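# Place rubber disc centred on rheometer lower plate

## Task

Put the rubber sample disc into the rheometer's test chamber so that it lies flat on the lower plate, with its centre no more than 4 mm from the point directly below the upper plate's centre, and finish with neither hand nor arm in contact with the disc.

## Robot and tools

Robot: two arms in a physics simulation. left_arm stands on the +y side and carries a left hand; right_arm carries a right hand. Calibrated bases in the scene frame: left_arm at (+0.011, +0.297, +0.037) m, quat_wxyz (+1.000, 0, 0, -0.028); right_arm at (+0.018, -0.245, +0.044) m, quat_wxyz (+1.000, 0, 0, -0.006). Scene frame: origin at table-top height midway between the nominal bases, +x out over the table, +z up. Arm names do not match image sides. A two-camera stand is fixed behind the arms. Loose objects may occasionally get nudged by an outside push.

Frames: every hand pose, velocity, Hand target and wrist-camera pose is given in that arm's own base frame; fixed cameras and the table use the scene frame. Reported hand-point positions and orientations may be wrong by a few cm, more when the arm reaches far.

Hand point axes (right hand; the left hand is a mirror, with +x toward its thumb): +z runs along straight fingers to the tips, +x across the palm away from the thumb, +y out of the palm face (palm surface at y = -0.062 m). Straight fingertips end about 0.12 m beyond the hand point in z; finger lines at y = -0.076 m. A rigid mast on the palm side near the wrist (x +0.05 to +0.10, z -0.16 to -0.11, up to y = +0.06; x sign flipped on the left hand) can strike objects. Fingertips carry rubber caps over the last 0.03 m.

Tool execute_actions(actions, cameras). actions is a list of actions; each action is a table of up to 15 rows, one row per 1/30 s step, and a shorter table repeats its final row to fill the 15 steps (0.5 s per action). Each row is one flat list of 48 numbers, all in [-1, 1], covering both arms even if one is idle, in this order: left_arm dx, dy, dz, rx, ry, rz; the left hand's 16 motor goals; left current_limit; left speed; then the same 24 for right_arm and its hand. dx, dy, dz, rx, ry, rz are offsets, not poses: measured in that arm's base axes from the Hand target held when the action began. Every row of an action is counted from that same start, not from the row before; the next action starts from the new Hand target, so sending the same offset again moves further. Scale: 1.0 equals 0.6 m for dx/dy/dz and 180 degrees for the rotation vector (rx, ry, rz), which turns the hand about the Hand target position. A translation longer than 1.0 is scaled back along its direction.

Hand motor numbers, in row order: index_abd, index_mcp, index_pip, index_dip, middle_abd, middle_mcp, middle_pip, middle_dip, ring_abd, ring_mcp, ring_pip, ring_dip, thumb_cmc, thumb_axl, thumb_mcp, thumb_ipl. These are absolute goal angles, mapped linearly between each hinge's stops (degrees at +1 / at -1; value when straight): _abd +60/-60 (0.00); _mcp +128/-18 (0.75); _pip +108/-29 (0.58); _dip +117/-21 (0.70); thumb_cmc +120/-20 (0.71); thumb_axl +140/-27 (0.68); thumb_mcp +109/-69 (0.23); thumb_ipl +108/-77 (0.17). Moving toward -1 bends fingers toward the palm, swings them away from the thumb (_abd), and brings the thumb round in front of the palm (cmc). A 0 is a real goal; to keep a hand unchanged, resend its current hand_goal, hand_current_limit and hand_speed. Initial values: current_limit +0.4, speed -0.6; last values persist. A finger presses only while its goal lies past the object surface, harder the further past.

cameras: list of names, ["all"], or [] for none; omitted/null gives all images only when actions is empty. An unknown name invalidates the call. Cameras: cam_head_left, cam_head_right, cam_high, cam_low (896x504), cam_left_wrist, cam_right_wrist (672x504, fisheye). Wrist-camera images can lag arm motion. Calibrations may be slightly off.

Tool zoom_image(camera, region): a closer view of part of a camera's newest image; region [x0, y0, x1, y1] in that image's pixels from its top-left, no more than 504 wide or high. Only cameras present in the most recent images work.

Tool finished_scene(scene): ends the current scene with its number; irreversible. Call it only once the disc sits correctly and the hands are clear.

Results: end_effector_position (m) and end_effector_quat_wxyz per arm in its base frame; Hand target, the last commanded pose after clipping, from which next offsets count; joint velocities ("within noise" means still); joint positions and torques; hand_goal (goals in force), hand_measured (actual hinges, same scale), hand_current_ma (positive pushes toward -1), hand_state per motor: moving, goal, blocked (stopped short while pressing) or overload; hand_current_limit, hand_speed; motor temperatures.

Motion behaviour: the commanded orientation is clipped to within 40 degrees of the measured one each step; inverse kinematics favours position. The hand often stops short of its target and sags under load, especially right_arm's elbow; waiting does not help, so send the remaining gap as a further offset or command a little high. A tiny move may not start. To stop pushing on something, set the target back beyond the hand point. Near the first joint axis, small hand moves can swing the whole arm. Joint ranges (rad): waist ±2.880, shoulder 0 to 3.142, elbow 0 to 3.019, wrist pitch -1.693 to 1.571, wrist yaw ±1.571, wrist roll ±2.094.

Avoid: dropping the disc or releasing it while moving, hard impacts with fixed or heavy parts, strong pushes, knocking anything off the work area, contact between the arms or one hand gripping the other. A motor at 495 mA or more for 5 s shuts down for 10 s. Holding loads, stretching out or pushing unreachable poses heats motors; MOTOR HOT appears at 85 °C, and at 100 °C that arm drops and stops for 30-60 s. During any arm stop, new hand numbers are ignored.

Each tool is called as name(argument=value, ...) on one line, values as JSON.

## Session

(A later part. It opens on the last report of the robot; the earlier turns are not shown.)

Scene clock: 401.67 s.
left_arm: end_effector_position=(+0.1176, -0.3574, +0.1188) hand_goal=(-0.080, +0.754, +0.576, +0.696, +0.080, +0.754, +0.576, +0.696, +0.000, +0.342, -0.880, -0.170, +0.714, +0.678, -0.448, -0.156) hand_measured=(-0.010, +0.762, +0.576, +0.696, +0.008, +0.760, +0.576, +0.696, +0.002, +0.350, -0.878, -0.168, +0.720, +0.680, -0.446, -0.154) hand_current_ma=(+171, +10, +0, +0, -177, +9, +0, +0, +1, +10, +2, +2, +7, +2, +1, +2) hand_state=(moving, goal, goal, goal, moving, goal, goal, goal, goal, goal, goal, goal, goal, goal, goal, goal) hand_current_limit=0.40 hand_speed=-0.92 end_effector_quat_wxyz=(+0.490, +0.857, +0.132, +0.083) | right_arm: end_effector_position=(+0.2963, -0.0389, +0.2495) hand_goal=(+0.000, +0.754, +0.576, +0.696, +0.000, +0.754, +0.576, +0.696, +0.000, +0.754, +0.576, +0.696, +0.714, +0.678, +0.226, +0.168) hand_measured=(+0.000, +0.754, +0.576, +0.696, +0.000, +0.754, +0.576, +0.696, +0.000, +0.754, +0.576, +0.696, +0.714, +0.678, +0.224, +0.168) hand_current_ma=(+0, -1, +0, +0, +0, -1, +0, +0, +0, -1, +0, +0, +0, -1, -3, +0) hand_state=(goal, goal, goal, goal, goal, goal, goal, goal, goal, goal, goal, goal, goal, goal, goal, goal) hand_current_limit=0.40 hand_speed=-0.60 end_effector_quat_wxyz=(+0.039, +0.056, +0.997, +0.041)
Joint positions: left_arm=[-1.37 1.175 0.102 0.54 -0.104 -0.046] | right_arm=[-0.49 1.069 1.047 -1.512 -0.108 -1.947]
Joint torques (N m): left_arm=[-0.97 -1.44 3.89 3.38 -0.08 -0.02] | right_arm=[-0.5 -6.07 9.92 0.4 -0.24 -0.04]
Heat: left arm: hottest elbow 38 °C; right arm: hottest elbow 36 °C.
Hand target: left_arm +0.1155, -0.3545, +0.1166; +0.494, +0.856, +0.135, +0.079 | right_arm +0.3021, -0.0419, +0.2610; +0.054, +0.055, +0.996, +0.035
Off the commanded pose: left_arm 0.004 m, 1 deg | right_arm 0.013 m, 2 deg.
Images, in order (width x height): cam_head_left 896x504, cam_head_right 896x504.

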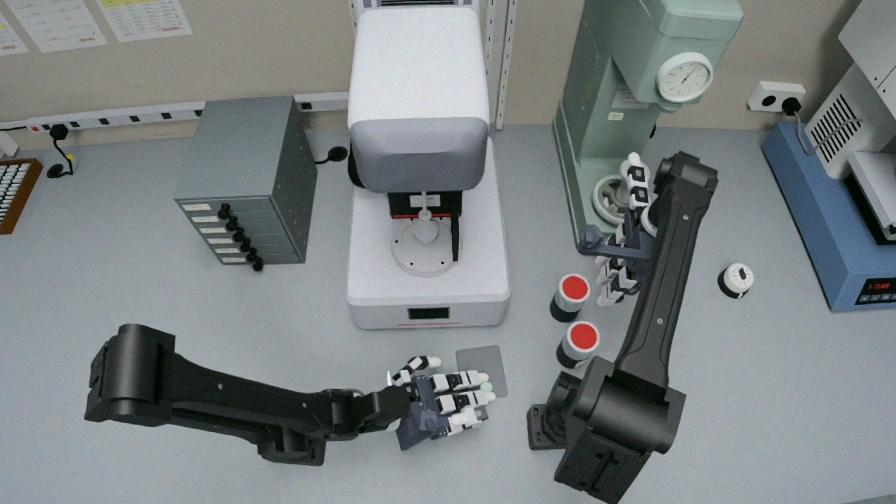

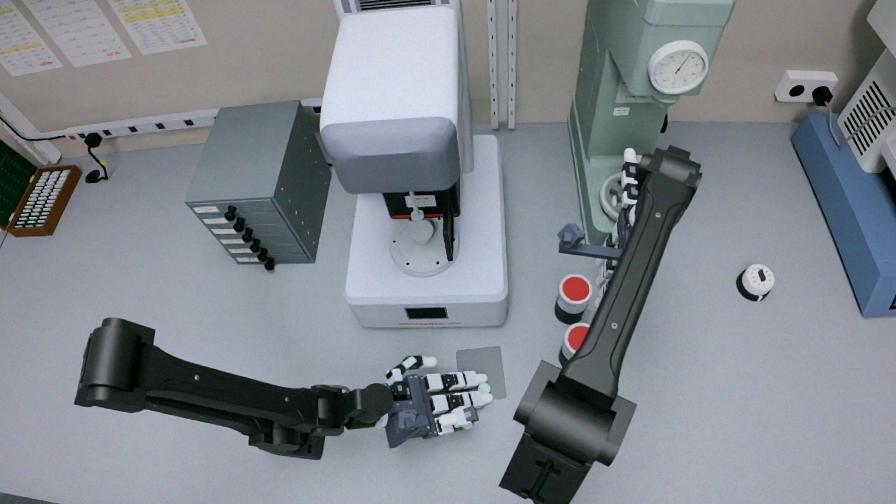

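execute_actions(actions=[[[0,0,0.0,0,0,0, -0.08,0.754,0.576,0.696, 0.08,0.754,0.576,0.696, 0,0.342,-0.88,-0.17, 0.714,0.678,-0.449,-0.157, 0.4,-0.92, 0,0,0,0,0,0, 0,0.754,0.576,0.696,0,0.754,0.576,0.696,0,0.754,0.576,0.696,0.714,0.678,0.226,0.168,0.4,-0.6]],[[0,0,0.02,0,0,0, -0.08,0.754,0.576,0.696, 0.08,0.754,0.576,0.696, 0,0.342,-0.88,-0.17, 0.714,0.678,-0.449,-0.157, 0.4,-0.92, 0,0,0,0,0,0, 0,0.754,0.576,0.696,0,0.754,0.576,0.696,0,0.754,0.576,0.696,0.714,0.678,0.226,0.168,0.4,-0.6]],[[0,0,0.03,0,0,0, -0.08,0.754,0.576,0.696, 0.08,0.754,0.576,0.696, 0,0.342,-0.88,-0.17, 0.714,0.678,-0.449,-0.157, 0.4,-0.92, 0,0,0,0,0,0, 0,0.754,0.576,0.696,0,0.754,0.576,0.696,0,0.754,0.576,0.696,0.714,0.678,0.226,0.168,0.4,-0.6]]], cameras=["cam_head_left","cam_head_right","cam_low"])

zoom_image(camera="cam_head_left", region=[450, 340, 520, 410])

zoom_image(camera="cam_low", region=[590, 240, 660, 310])

Scene clock: 408.70 s.
left_arm: end_effector_position=(+0.1154, -0.3465, +0.1342) hand_goal=(-0.080, +0.754, +0.576, +0.696, +0.080, +0.754, +0.576, +0.696, +0.000, +0.342, -0.880, -0.170, +0.714, +0.678, -0.448, -0.156) hand_measured=(-0.010, +0.762, +0.576, +0.696, +0.008, +0.762, +0.576, +0.696, +0.002, +0.350, -0.878, -0.168, +0.720, +0.680, -0.446, -0.154) hand_current_ma=(+167, +11, +0, +0, -174, +10, +0, +0, +1, +10, +2, +2, +7, +2, +1, +2) hand_state=(blocked, goal, goal, goal, blocked, goal, goal, goal, goal, goal, goal, goal, goal, goal, goal, goal) hand_current_limit=0.40 hand_speed=-0.92 end_effector_quat_wxyz=(+0.483, +0.861, +0.132, +0.083) | right_arm: end_effector_position=(+0.2963, -0.0389, +0.2495) hand_goal=(+0.000, +0.754, +0.576, +0.696, +0.000, +0.754, +0.576, +0.696, +0.000, +0.754, +0.576, +0.696, +0.714, +0.678, +0.226, +0.168) hand_measured=(+0.000, +0.754, +0.576, +0.696, +0.000, +0.754, +0.576, +0.696, +0.000, +0.754, +0.576, +0.696, +0.714, +0.678, +0.224, +0.168) hand_current_ma=(+0, -1, +0, +0, +0, -1, +0, +0, +0, -1, +0, +0, +0, -1, -3, +0) hand_state=(goal, goal, goal, goal, goal, goal, goal, goal, goal, goal, goal, goal, goal, goal, goal, goal) hand_current_limit=0.40 hand_speed=-0.60 end_effector_quat_wxyz=(+0.039, +0.056, +0.997, +0.041)
Joint positions: left_arm=[-1.37 0.969 0.102 0.318 -0.104 -0.046] | right_arm=[-0.49 1.069 1.047 -1.512 -0.108 -1.947]
Joint torques (N m): left_arm=[-0.97 -1.85 7.86 1.66 -0.11 -0.02] | right_arm=[-0.5 -6.12 9.94 0.4 -0.24 -0.05]
Heat: left arm: hottest elbow 38 °C; right arm: hottest elbow 36 °C.
Hand target: left_arm +0.1155, -0.3545, +0.1466; +0.494, +0.856, +0.135, +0.079 | right_arm +0.3021, -0.0419, +0.2610; +0.054, +0.055, +0.996, +0.035
Off the commanded pose: left_arm 0.015 m, 1 deg | right_arm 0.013 m, 2 deg.
Images, in order (width x height): cam_head_left 896x504, cam_head_right 896x504, cam_low 896x504.

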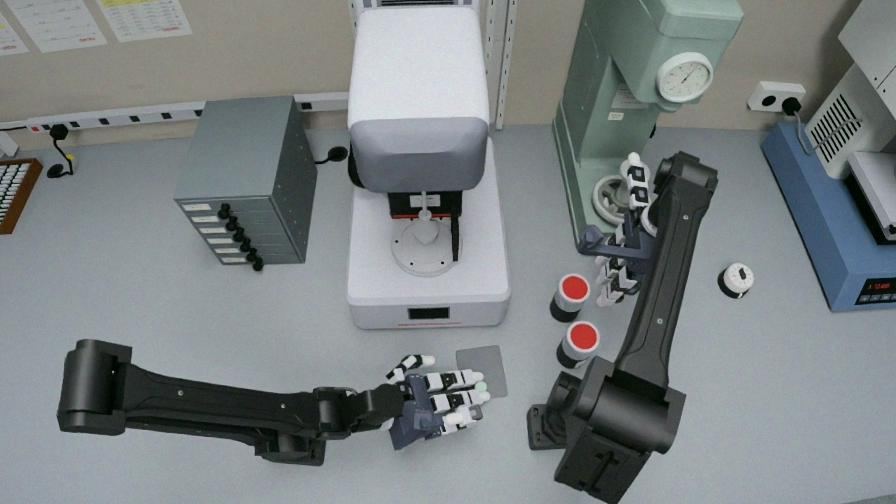

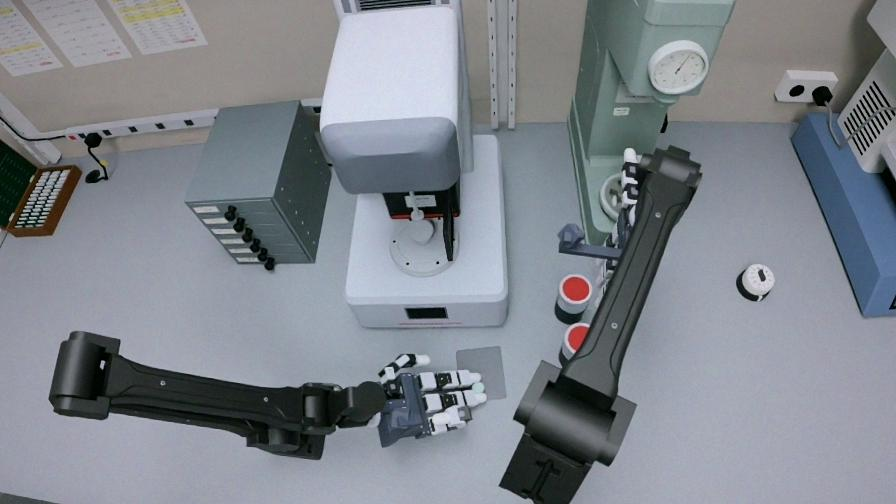

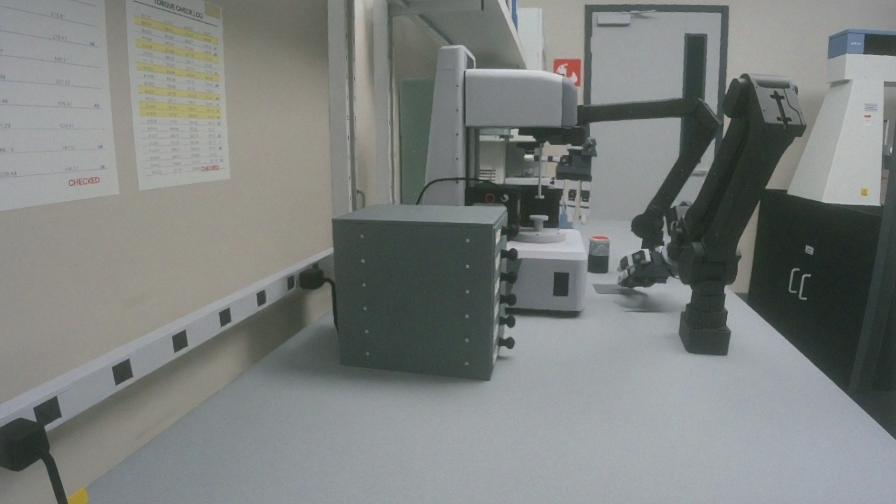

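Scaled by 7.200 from the camera's 896x504 image, which has a finer 1280x720 frame.

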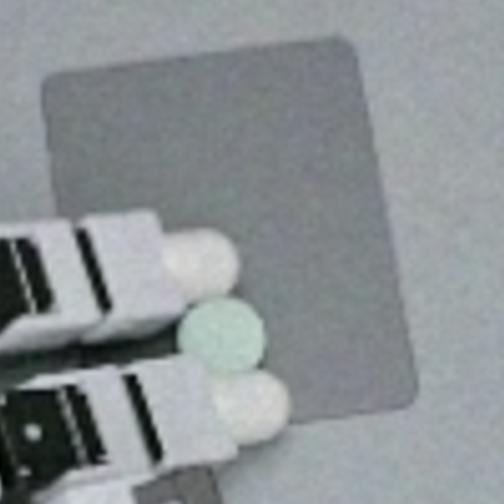

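Scaled by 7.200 from the camera's 896x504 image, which has a finer 1280x720 frame.

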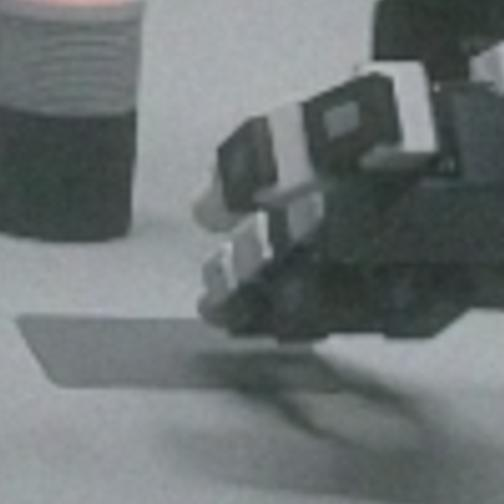

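execute_actions(actions=[[[0,0,0.07,0,0,0, -0.08,0.754,0.576,0.696, 0.08,0.754,0.576,0.696, 0,0.342,-0.88,-0.17, 0.714,0.678,-0.449,-0.157, 0.4,-0.92, 0,0,0,0,0,0, 0,0.754,0.576,0.696,0,0.754,0.576,0.696,0,0.754,0.576,0.696,0.714,0.678,0.226,0.168,0.4,-0.6]],[[0,0.005,0.08,0,0,0, -0.08,0.754,0.576,0.696, 0.08,0.754,0.576,0.696, 0,0.342,-0.88,-0.17, 0.714,0.678,-0.449,-0.157, 0.4,-0.92, 0,0,0,0,0,0, 0,0.754,0.576,0.696,0,0.754,0.576,0.696,0,0.754,0.576,0.696,0.714,0.678,0.226,0.168,0.4,-0.6]],[[0,0.005,0.08,0,0,0, -0.08,0.754,0.576,0.696, 0.08,0.754,0.576,0.696, 0,0.342,-0.88,-0.17, 0.714,0.678,-0.449,-0.157, 0.4,-0.92, 0,0,0,0,0,0, 0,0.754,0.576,0.696,0,0.754,0.576,0.696,0,0.754,0.576,0.696,0.714,0.678,0.226,0.168,0.4,-0.6]],[[0,0.01,0.08,0,0,0, -0.08,0.754,0.576,0.696, 0.08,0.754,0.576,0.696, 0,0.342,-0.88,-0.17, 0.714,0.678,-0.449,-0.157, 0.4,-0.92, 0,0,0,0,0,0, 0,0.754,0.576,0.696,0,0.754,0.576,0.696,0,0.754,0.576,0.696,0.714,0.678,0.226,0.168,0.4,-0.6]]], cameras=["cam_head_left","cam_head_right","cam_low"])

Scene clock: 421.57 s.
left_arm: end_effector_position=(+0.1120, -0.3363, +0.2942) hand_goal=(-0.080, +0.754, +0.576, +0.696, +0.080, +0.754, +0.576, +0.696, +0.000, +0.342, -0.880, -0.170, +0.714, +0.678, -0.448, -0.156) hand_measured=(-0.010, +0.762, +0.576, +0.696, +0.008, +0.762, +0.576, +0.696, +0.002, +0.350, -0.878, -0.168, +0.720, +0.680, -0.446, -0.154) hand_current_ma=(+167, +13, +0, +0, -174, +11, +0, +0, +1, +10, +2, +2, +7, +2, +1, +2) hand_state=(blocked, goal, goal, goal, blocked, goal, goal, goal, goal, goal, goal, goal, goal, goal, goal, goal) hand_current_limit=0.40 hand_speed=-0.92 end_effector_quat_wxyz=(+0.473, +0.868, +0.131, +0.079) | right_arm: end_effector_position=(+0.2963, -0.0389, +0.2495) hand_goal=(+0.000, +0.754, +0.576, +0.696, +0.000, +0.754, +0.576, +0.696, +0.000, +0.754, +0.576, +0.696, +0.714, +0.678, +0.226, +0.168) hand_measured=(+0.000, +0.754, +0.576, +0.696, +0.000, +0.754, +0.576, +0.696, +0.000, +0.754, +0.576, +0.696, +0.714, +0.678, +0.224, +0.168) hand_current_ma=(+0, -1, +0, +0, +0, -1, +0, +0, +0, -1, +0, +0, +0, -1, -3, +0) hand_state=(goal, goal, goal, goal, goal, goal, goal, goal, goal, goal, goal, goal, goal, goal, goal, goal) hand_current_limit=0.40 hand_speed=-0.60 end_effector_quat_wxyz=(+0.039, +0.056, +0.997, +0.041)
Joint positions: left_arm=[-1.37 0.489 0.458 -0.543 -0.097 -0.046] | right_arm=[-0.49 1.069 1.047 -1.512 -0.108 -1.947]
Joint torques (N m): left_arm=[-0.15 1.67 14.04 1.58 0.02 0.05] | right_arm=[-0.5 -6.07 9.91 0.42 -0.24 -0.04]
Heat: left arm: hottest elbow 38 °C; right arm: hottest elbow 36 °C.
Hand target: left_arm +0.1156, -0.3425, +0.3326; +0.494, +0.856, +0.135, +0.079 | right_arm +0.3021, -0.0419, +0.2610; +0.054, +0.055, +0.996, +0.035
Off the commanded pose: left_arm 0.039 m, 3 deg | right_arm 0.013 m, 2 deg.
Images, in order (width x height): cam_head_left 896x504, cam_head_right 896x504, cam_low 896x504.

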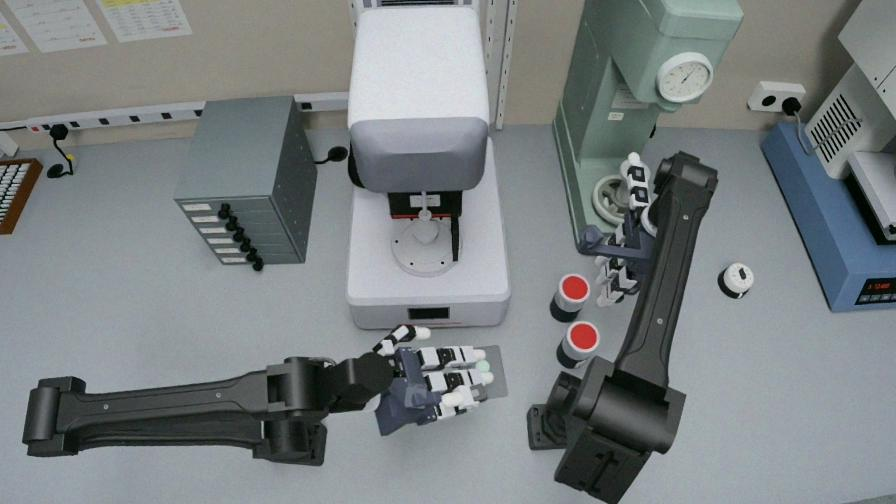

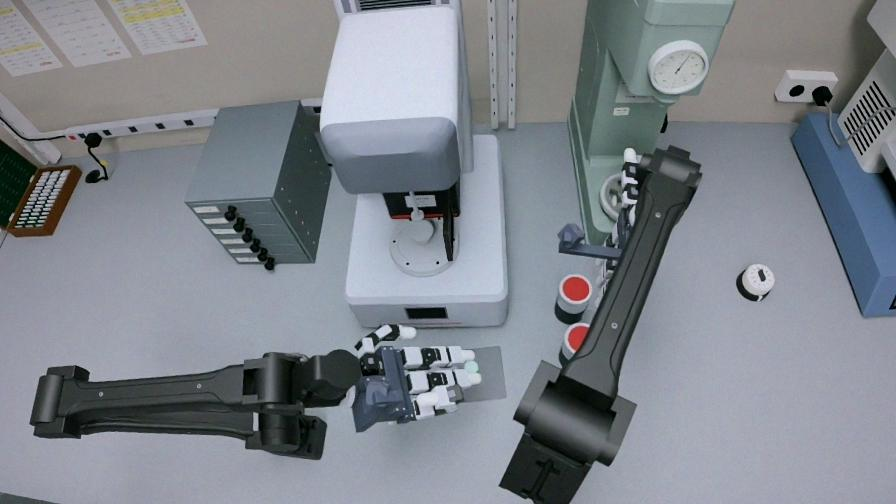

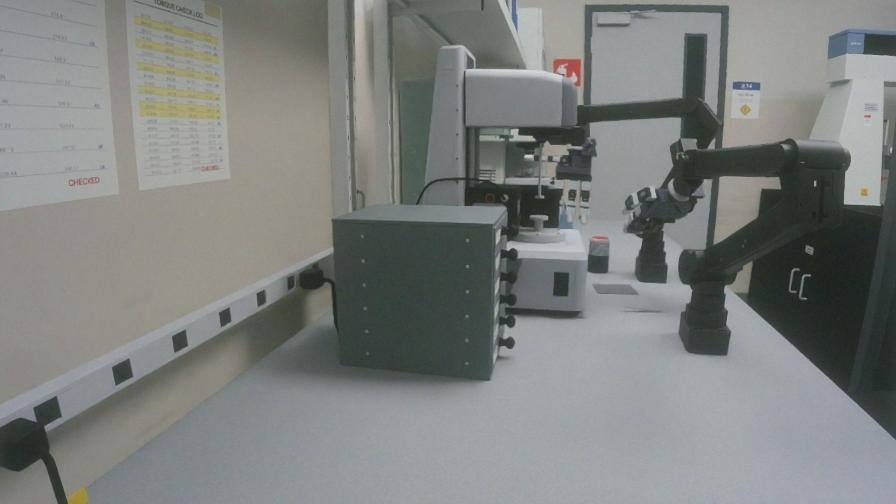

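execute_actions(actions=[[[0,0.01,0.09,0,0,0, -0.08,0.754,0.576,0.696, 0.08,0.754,0.576,0.696, 0,0.342,-0.88,-0.17, 0.714,0.678,-0.449,-0.157, 0.4,-0.92, 0,0,0,0,0,0, 0,0.754,0.576,0.696,0,0.754,0.576,0.696,0,0.754,0.576,0.696,0.714,0.678,0.226,0.168,0.4,-0.6]],[[0.01,0.04,0.06,0,0,0.03, -0.08,0.754,0.576,0.696, 0.08,0.754,0.576,0.696, 0,0.342,-0.88,-0.17, 0.714,0.678,-0.449,-0.157, 0.4,-0.92, 0,0,0,0,0,0, 0,0.754,0.576,0.696,0,0.754,0.576,0.696,0,0.754,0.576,0.696,0.714,0.678,0.226,0.168,0.4,-0.6]],[[0.035,0.06,0.01,0,0,0.045, -0.08,0.754,0.576,0.696, 0.08,0.754,0.576,0.696, 0,0.342,-0.88,-0.17, 0.714,0.678,-0.449,-0.157, 0.4,-0.92, 0,0,0,0,0,0, 0,0.754,0.576,0.696,0,0.754,0.576,0.696,0,0.754,0.576,0.696,0.714,0.678,0.226,0.168,0.4,-0.6]],[[0.05,0.06,0,0,0,0.045, -0.08,0.754,0.576,0.696, 0.08,0.754,0.576,0.696, 0,0.342,-0.88,-0.17, 0.714,0.678,-0.449,-0.157, 0.4,-0.92, 0,0,0,0,0,0, 0,0.754,0.576,0.696,0,0.754,0.576,0.696,0,0.754,0.576,0.696,0.714,0.678,0.226,0.168,0.4,-0.6]],[[0.05,0.06,0.0,0,0,0.045, -0.08,0.754,0.576,0.696, 0.08,0.754,0.576,0.696, 0,0.342,-0.88,-0.17, 0.714,0.678,-0.449,-0.157, 0.4,-0.92, 0,0,0,0,0,0, 0,0.754,0.576,0.696,0,0.754,0.576,0.696,0,0.754,0.576,0.696,0.714,0.678,0.226,0.168,0.4,-0.6]]], cameras=["all"])

Scene clock: 434.47 s.
left_arm: end_effector_position=(+0.2031, -0.2109, +0.3874) hand_goal=(-0.080, +0.754, +0.576, +0.696, +0.080, +0.754, +0.576, +0.696, +0.000, +0.342, -0.880, -0.170, +0.714, +0.678, -0.448, -0.156) hand_measured=(-0.010, +0.762, +0.576, +0.696, +0.008, +0.762, +0.576, +0.696, +0.002, +0.350, -0.878, -0.168, +0.720, +0.680, -0.448, -0.154) hand_current_ma=(+167, +13, +0, +0, -174, +11, +0, +0, +1, +10, +2, +2, +7, +2, +0, +2) hand_state=(blocked, goal, goal, goal, blocked, goal, goal, goal, goal, goal, goal, goal, goal, goal, goal, goal) hand_current_limit=0.40 hand_speed=-0.92 end_effector_quat_wxyz=(+0.430, +0.808, +0.350, +0.199) | right_arm: end_effector_position=(+0.2963, -0.0389, +0.2495) hand_goal=(+0.000, +0.754, +0.576, +0.696, +0.000, +0.754, +0.576, +0.696, +0.000, +0.754, +0.576, +0.696, +0.714, +0.678, +0.226, +0.168) hand_measured=(+0.000, +0.754, +0.576, +0.696, +0.000, +0.754, +0.576, +0.696, +0.000, +0.754, +0.576, +0.696, +0.714, +0.678, +0.224, +0.168) hand_current_ma=(+0, -1, +0, +0, +0, -1, +0, +0, +0, -1, +0, +0, +0, -1, -3, +0) hand_state=(goal, goal, goal, goal, goal, goal, goal, goal, goal, goal, goal, goal, goal, goal, goal, goal) hand_current_limit=0.40 hand_speed=-0.60 end_effector_quat_wxyz=(+0.039, +0.056, +0.997, +0.041)
Joint positions: left_arm=[-1.129 0.351 0.699 -0.97 -0.332 -0.205] | right_arm=[-0.49 1.069 1.047 -1.512 -0.108 -1.947]
Joint torques (N m): left_arm=[0.09 2.37 13.59 1.65 -0.22 0.2] | right_arm=[-0.5 -6.07 9.94 0.42 -0.25 -0.04]
Heat: left arm: hottest elbow 41 °C; right arm: hottest elbow 36 °C.
Hand target: left_arm +0.2026, -0.2044, +0.4287; +0.457, +0.792, +0.350, +0.203 | right_arm +0.3021, -0.0419, +0.2610; +0.054, +0.055, +0.996, +0.035
Off the commanded pose: left_arm 0.042 m, 4 deg | right_arm 0.013 m, 2 deg.
camera_calibration:
cam_left_wrist: T_world_to_cam=[[-0.762682, -0.332405, -0.554818, 0.268875], [-0.430003, 0.901382, 0.0510634, 0.194373], [0.483129, 0.277518, -0.830403, 0.401372], [0, 0, 0, 1]] pos_world=[0.0947326, -0.197217, 0.472552]

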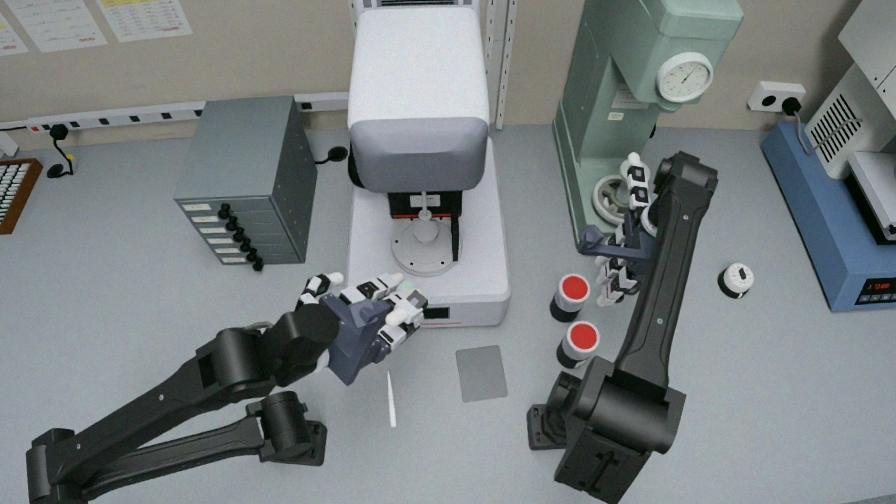

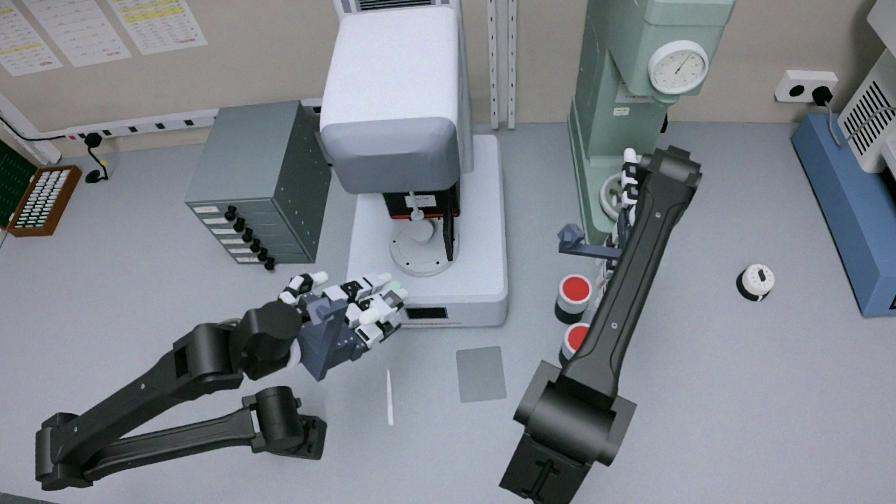

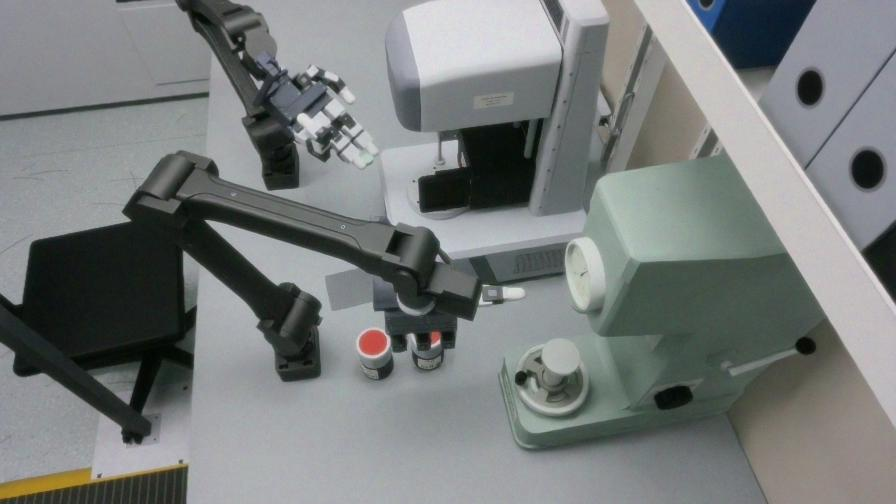

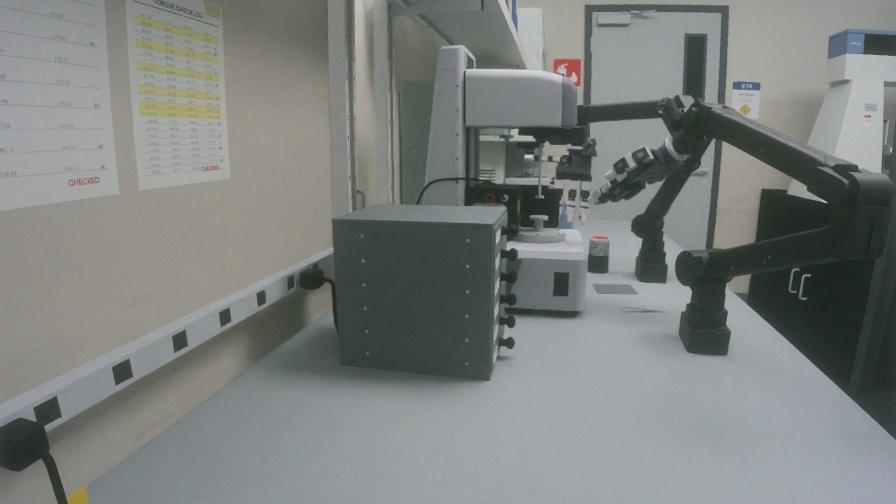

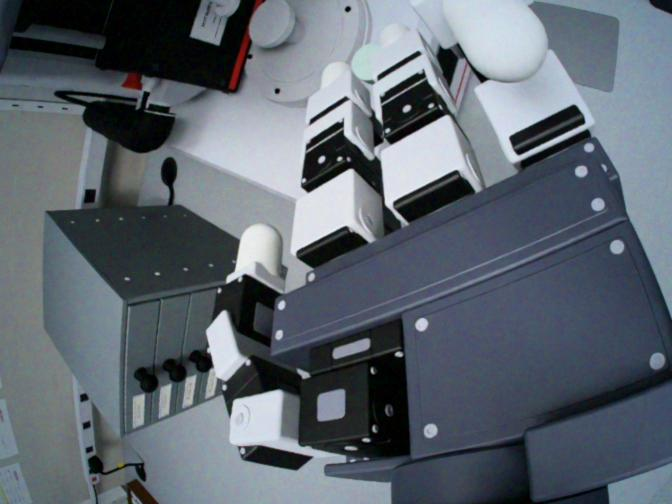

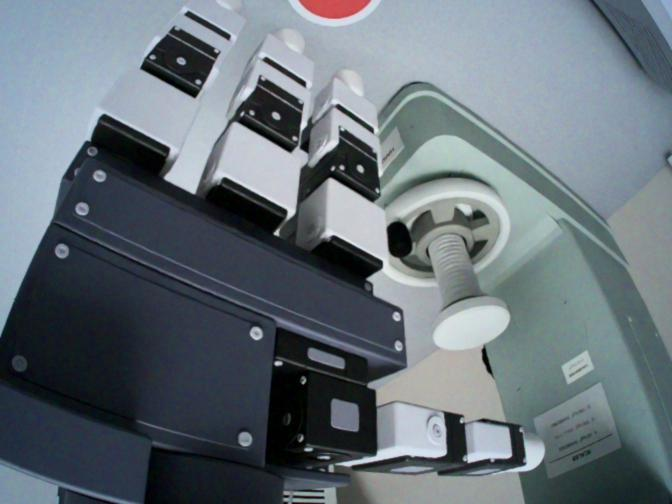

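zoom_image(camera="cam_head_left", region=[370, 260, 450, 340])

zoom_image(camera="cam_head_right", region=[360, 250, 440, 330])

zoom_image(camera="cam_left_wrist", region=[230, 0, 482, 189])

Scaled by 6.300 from the camera's 896x504 image, which has a finer 1280x720 frame.

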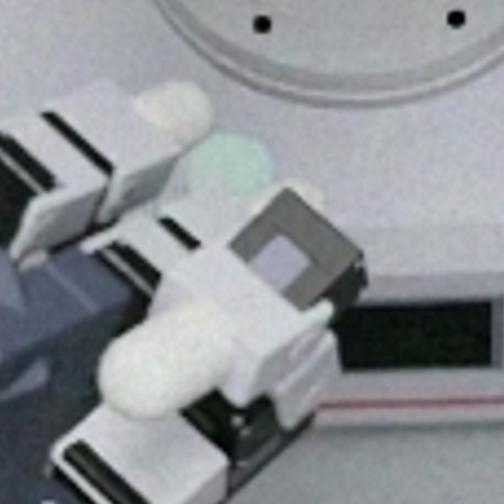

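Scaled by 6.300 from the camera's 896x504 image, which has a finer 1280x720 frame.

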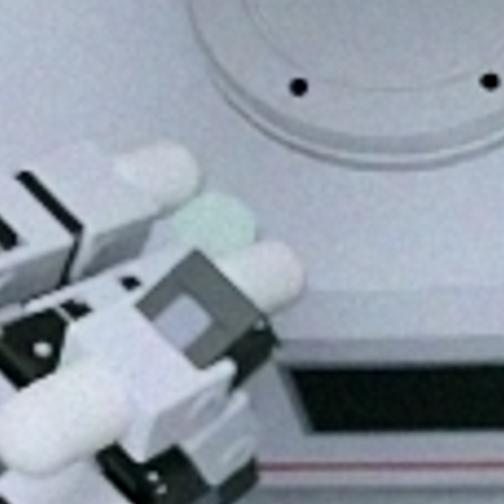

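Scaled by 2.000 from the camera's 672x504 image, which has a finer 960x720 frame.

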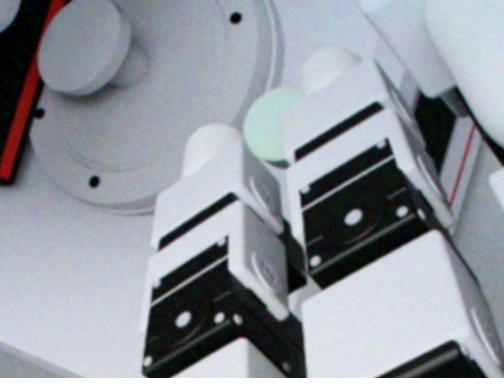

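execute_actions(actions=[[[0.05,-0.008,-0.05,0,0,0, -0.08,0.754,0.576,0.696, 0.08,0.754,0.576,0.696, 0,0.342,-0.88,-0.17, 0.714,0.678,-0.449,-0.157, 0.4,-0.92, 0,0,0,0,0,0, 0,0.754,0.576,0.696,0,0.754,0.576,0.696,0,0.754,0.576,0.696,0.714,0.678,0.226,0.168,0.4,-0.6]],[[0.05,-0.008,-0.04,0,0,0, -0.08,0.754,0.576,0.696, 0.08,0.754,0.576,0.696, 0,0.342,-0.88,-0.17, 0.714,0.678,-0.449,-0.157, 0.4,-0.92, 0,0,0,0,0,0, 0,0.754,0.576,0.696,0,0.754,0.576,0.696,0,0.754,0.576,0.696,0.714,0.678,0.226,0.168,0.4,-0.6]]], cameras=["cam_head_left","cam_low","cam_left_wrist"])

Scene clock: 457.37 s.
left_arm: end_effector_position=(+0.2595, -0.2133, +0.3713) hand_goal=(-0.080, +0.754, +0.576, +0.696, +0.080, +0.754, +0.576, +0.696, +0.000, +0.342, -0.880, -0.170, +0.714, +0.678, -0.448, -0.156) hand_measured=(-0.010, +0.762, +0.576, +0.696, +0.008, +0.762, +0.576, +0.696, +0.002, +0.350, -0.878, -0.168, +0.720, +0.680, -0.448, -0.154) hand_current_ma=(+167, +13, +0, +0, -174, +11, +0, +0, +1, +10, +2, +2, +7, +2, +0, +2) hand_state=(blocked, goal, goal, goal, blocked, goal, goal, goal, goal, goal, goal, goal, goal, goal, goal, goal) hand_current_limit=0.40 hand_speed=-0.92 end_effector_quat_wxyz=(+0.451, +0.795, +0.355, +0.194) | right_arm: end_effector_position=(+0.2963, -0.0389, +0.2495) hand_goal=(+0.000, +0.754, +0.576, +0.696, +0.000, +0.754, +0.576, +0.696, +0.000, +0.754, +0.576, +0.696, +0.714, +0.678, +0.226, +0.168) hand_measured=(+0.000, +0.754, +0.576, +0.696, +0.000, +0.754, +0.576, +0.696, +0.000, +0.754, +0.576, +0.696, +0.714, +0.678, +0.224, +0.168) hand_current_ma=(+0, -1, +0, +0, +0, -1, +0, +0, +0, -1, +0, +0, +0, -1, -3, +0) hand_state=(goal, goal, goal, goal, goal, goal, goal, goal, goal, goal, goal, goal, goal, goal, goal, goal) hand_current_limit=0.40 hand_speed=-0.60 end_effector_quat_wxyz=(+0.039, +0.056, +0.997, +0.041)
Joint positions: left_arm=[-0.776 0.429 0.633 -0.748 -0.028 -0.03] | right_arm=[-0.49 1.069 1.047 -1.512 -0.108 -1.947]
Joint torques (N m): left_arm=[0.15 1.9 8.58 3.47 0.08 0.29] | right_arm=[-0.5 -6.01 9.92 0.42 -0.24 -0.05]
Heat: left arm: hottest elbow 44 °C; right arm: hottest elbow 37 °C.
Hand target: left_arm +0.2625, -0.2141, +0.3745; +0.457, +0.792, +0.350, +0.202 | right_arm +0.3021, -0.0419, +0.2610; +0.054, +0.055, +0.996, +0.035
Off the commanded pose: left_arm 0.005 m, 1 deg | right_arm 0.013 m, 2 deg.
camera_calibration:
cam_left_wrist: T_world_to_cam=[[-0.757139, -0.362896, -0.543182, 0.289947], [-0.434204, 0.900808, 0.00341097, 0.24036], [0.488065, 0.238434, -0.839608, 0.355179], [0, 0, 0, 1]] pos_world=[0.150545, -0.195984, 0.454886]
Images, in order (width x height): cam_head_left 896x504, cam_low 896x504, cam_left_wrist 672x504.

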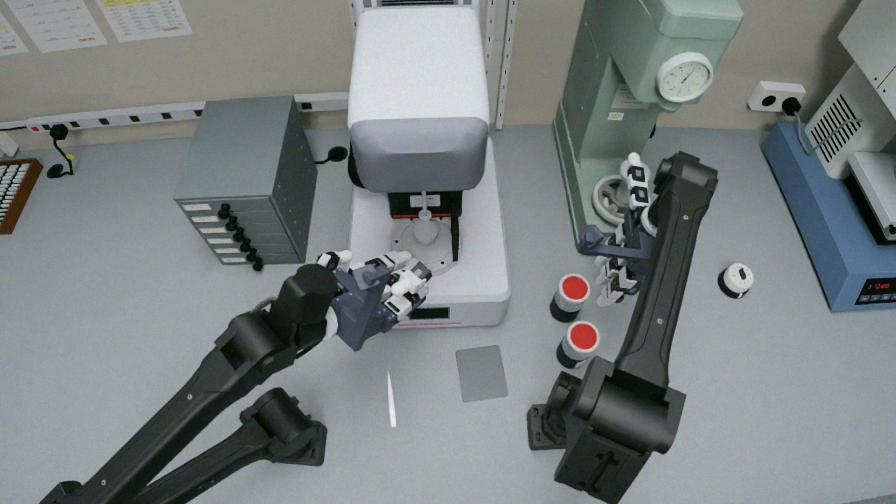

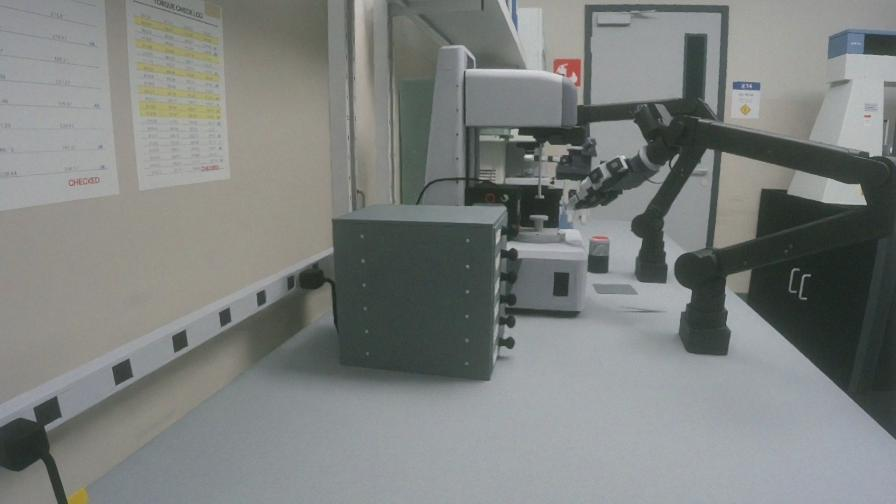

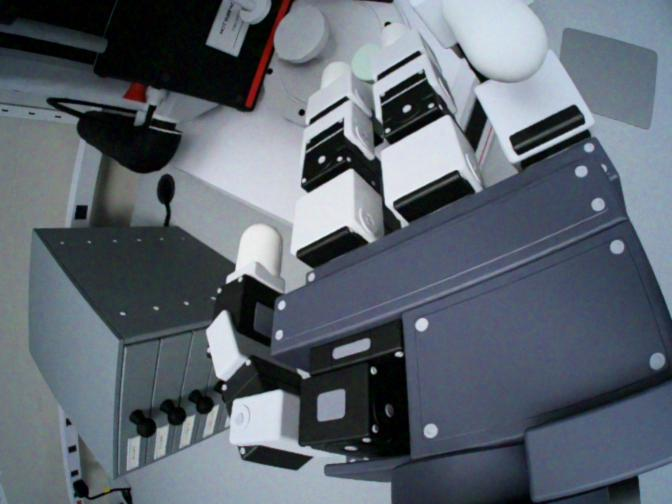

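execute_actions(actions=[[[0.04,-0.008,-0.02,0,0,0, -0.08,0.754,0.576,0.696, 0.08,0.754,0.576,0.696, 0,0.342,-0.88,-0.17, 0.714,0.678,-0.449,-0.157, 0.4,-0.92, 0,0,0,0,0,0, 0,0.754,0.576,0.696,0,0.754,0.576,0.696,0,0.754,0.576,0.696,0.714,0.678,0.226,0.168,0.4,-0.6]],[[0.03,-0.007,-0.017,0,0,0, -0.08,0.754,0.576,0.696, 0.08,0.754,0.576,0.696, 0,0.342,-0.88,-0.17, 0.714,0.678,-0.449,-0.157, 0.4,-0.92, 0,0,0,0,0,0, 0,0.754,0.576,0.696,0,0.754,0.576,0.696,0,0.754,0.576,0.696,0.714,0.678,0.226,0.168,0.4,-0.6]]], cameras=["cam_head_left","cam_head_right","cam_low","cam_left_wrist"])

zoom_image(camera="cam_head_left", region=[370, 200, 470, 300])

zoom_image(camera="cam_head_right", region=[370, 200, 470, 300])

zoom_image(camera="cam_low", region=[500, 150, 620, 270])

zoom_image(camera="cam_left_wrist", region=[230, 0, 482, 189])

Scene clock: 464.60 s.
left_arm: end_effector_position=(+0.3017, -0.2227, +0.3513) hand_goal=(-0.080, +0.754, +0.576, +0.696, +0.080, +0.754, +0.576, +0.696, +0.000, +0.342, -0.880, -0.170, +0.714, +0.678, -0.448, -0.156) hand_measured=(-0.010, +0.762, +0.576, +0.696, +0.008, +0.762, +0.576, +0.696, +0.002, +0.350, -0.878, -0.168, +0.720, +0.680, -0.448, -0.154) hand_current_ma=(+167, +13, +0, +0, -173, +11, +0, +0, +1, +10, +2, +2, +7, +2, +0, +2) hand_state=(blocked, goal, goal, goal, blocked, goal, goal, goal, goal, goal, goal, goal, goal, goal, goal, goal) hand_current_limit=0.40 hand_speed=-0.92 end_effector_quat_wxyz=(+0.453, +0.794, +0.356, +0.194) | right_arm: end_effector_position=(+0.2963, -0.0389, +0.2495) hand_goal=(+0.000, +0.754, +0.576, +0.696, +0.000, +0.754, +0.576, +0.696, +0.000, +0.754, +0.576, +0.696, +0.714, +0.678, +0.226, +0.168) hand_measured=(+0.000, +0.754, +0.576, +0.696, +0.000, +0.754, +0.576, +0.696, +0.000, +0.754, +0.576, +0.696, +0.714, +0.678, +0.224, +0.168) hand_current_ma=(+0, -1, +0, +0, +0, -1, +0, +0, +0, -1, +0, +0, +0, -1, -3, +0) hand_state=(goal, goal, goal, goal, goal, goal, goal, goal, goal, goal, goal, goal, goal, goal, goal, goal) hand_current_limit=0.40 hand_speed=-0.60 end_effector_quat_wxyz=(+0.039, +0.056, +0.997, +0.041)
Joint positions: left_arm=[-0.65 0.557 0.604 -0.59 0.08 0.033] | right_arm=[-0.49 1.069 1.047 -1.512 -0.108 -1.947]
Joint torques (N m): left_arm=[0.09 0.62 8.54 3.44 0.17 0.29] | right_arm=[-0.5 -6.12 9.91 0.43 -0.24 -0.04]
Heat: left arm: hottest elbow 44 °C; right arm: hottest elbow 37 °C.
Hand target: left_arm +0.3045, -0.2231, +0.3525; +0.457, +0.792, +0.350, +0.202 | right_arm +0.3021, -0.0419, +0.2610; +0.054, +0.055, +0.996, +0.035
Off the commanded pose: left_arm 0.003 m, 1 deg | right_arm 0.013 m, 2 deg.
camera_calibration:
cam_left_wrist: T_world_to_cam=[[-0.756029, -0.3657, -0.542847, 0.306541], [-0.434787, 0.900532, -0.0011294, 0.268899], [0.489264, 0.235169, -0.839831, 0.31909], [0, 0, 0, 1]] pos_world=[0.192548, -0.20509, 0.43469]
Images, in order (width x height): cam_head_left 896x504, cam_head_right 896x504, cam_low 896x504, cam_left_wrist 672x504.

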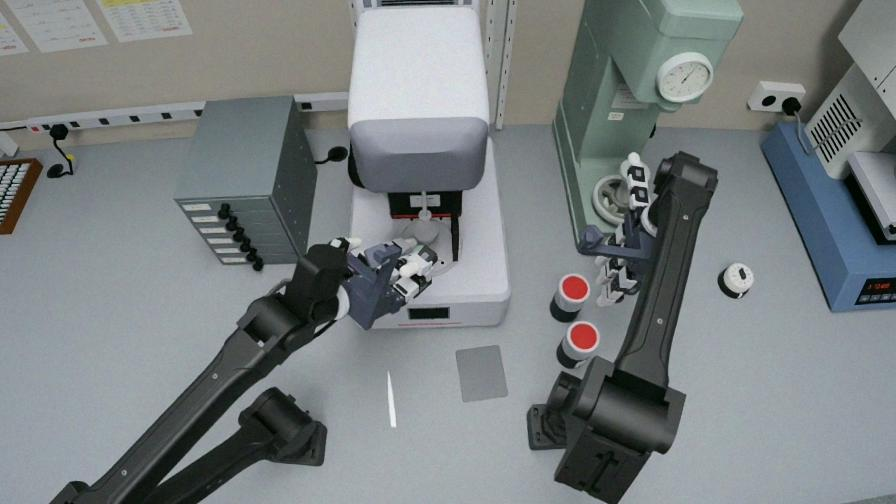

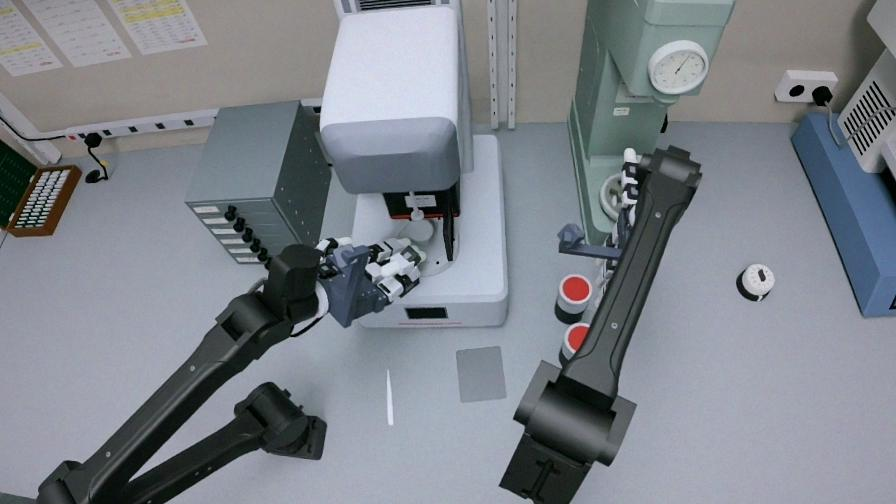

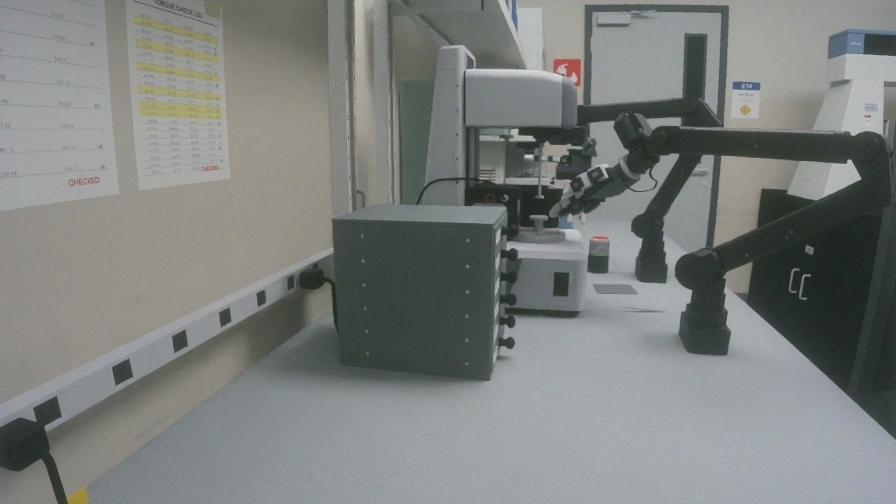

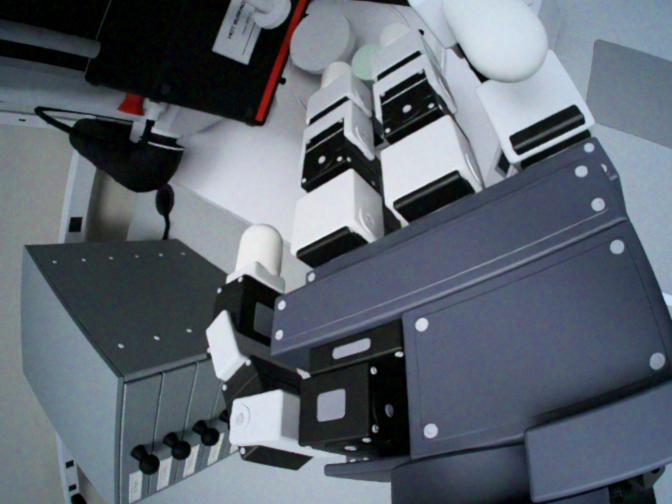

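Scaled by 5.040 from the camera's 896x504 image, which has a finer 1280x720 frame.

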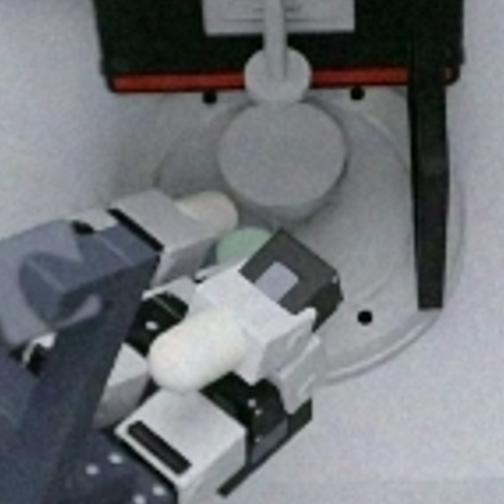

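Scaled by 5.040 from the camera's 896x504 image, which has a finer 1280x720 frame.

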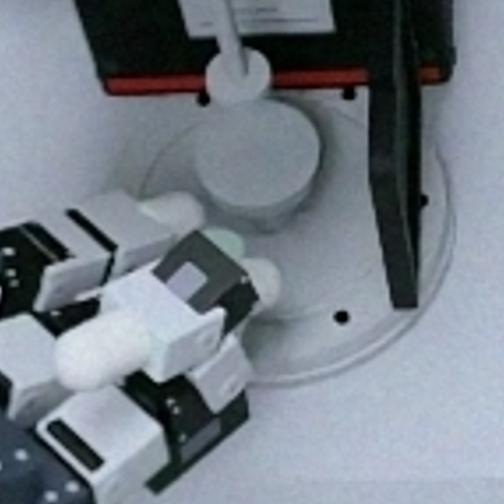

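Scaled by 4.200 from the camera's 896x504 image, which has a finer 1280x720 frame.

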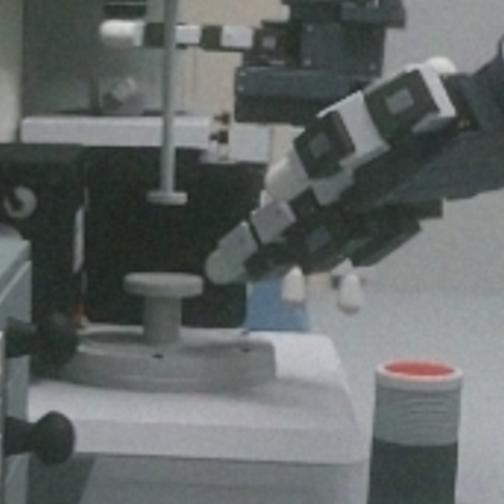

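Scaled by 2.000 from the camera's 672x504 image, which has a finer 960x720 frame.

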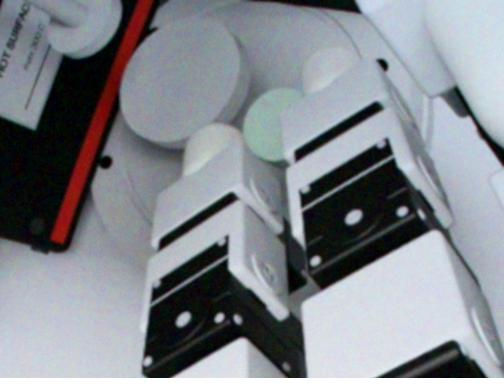

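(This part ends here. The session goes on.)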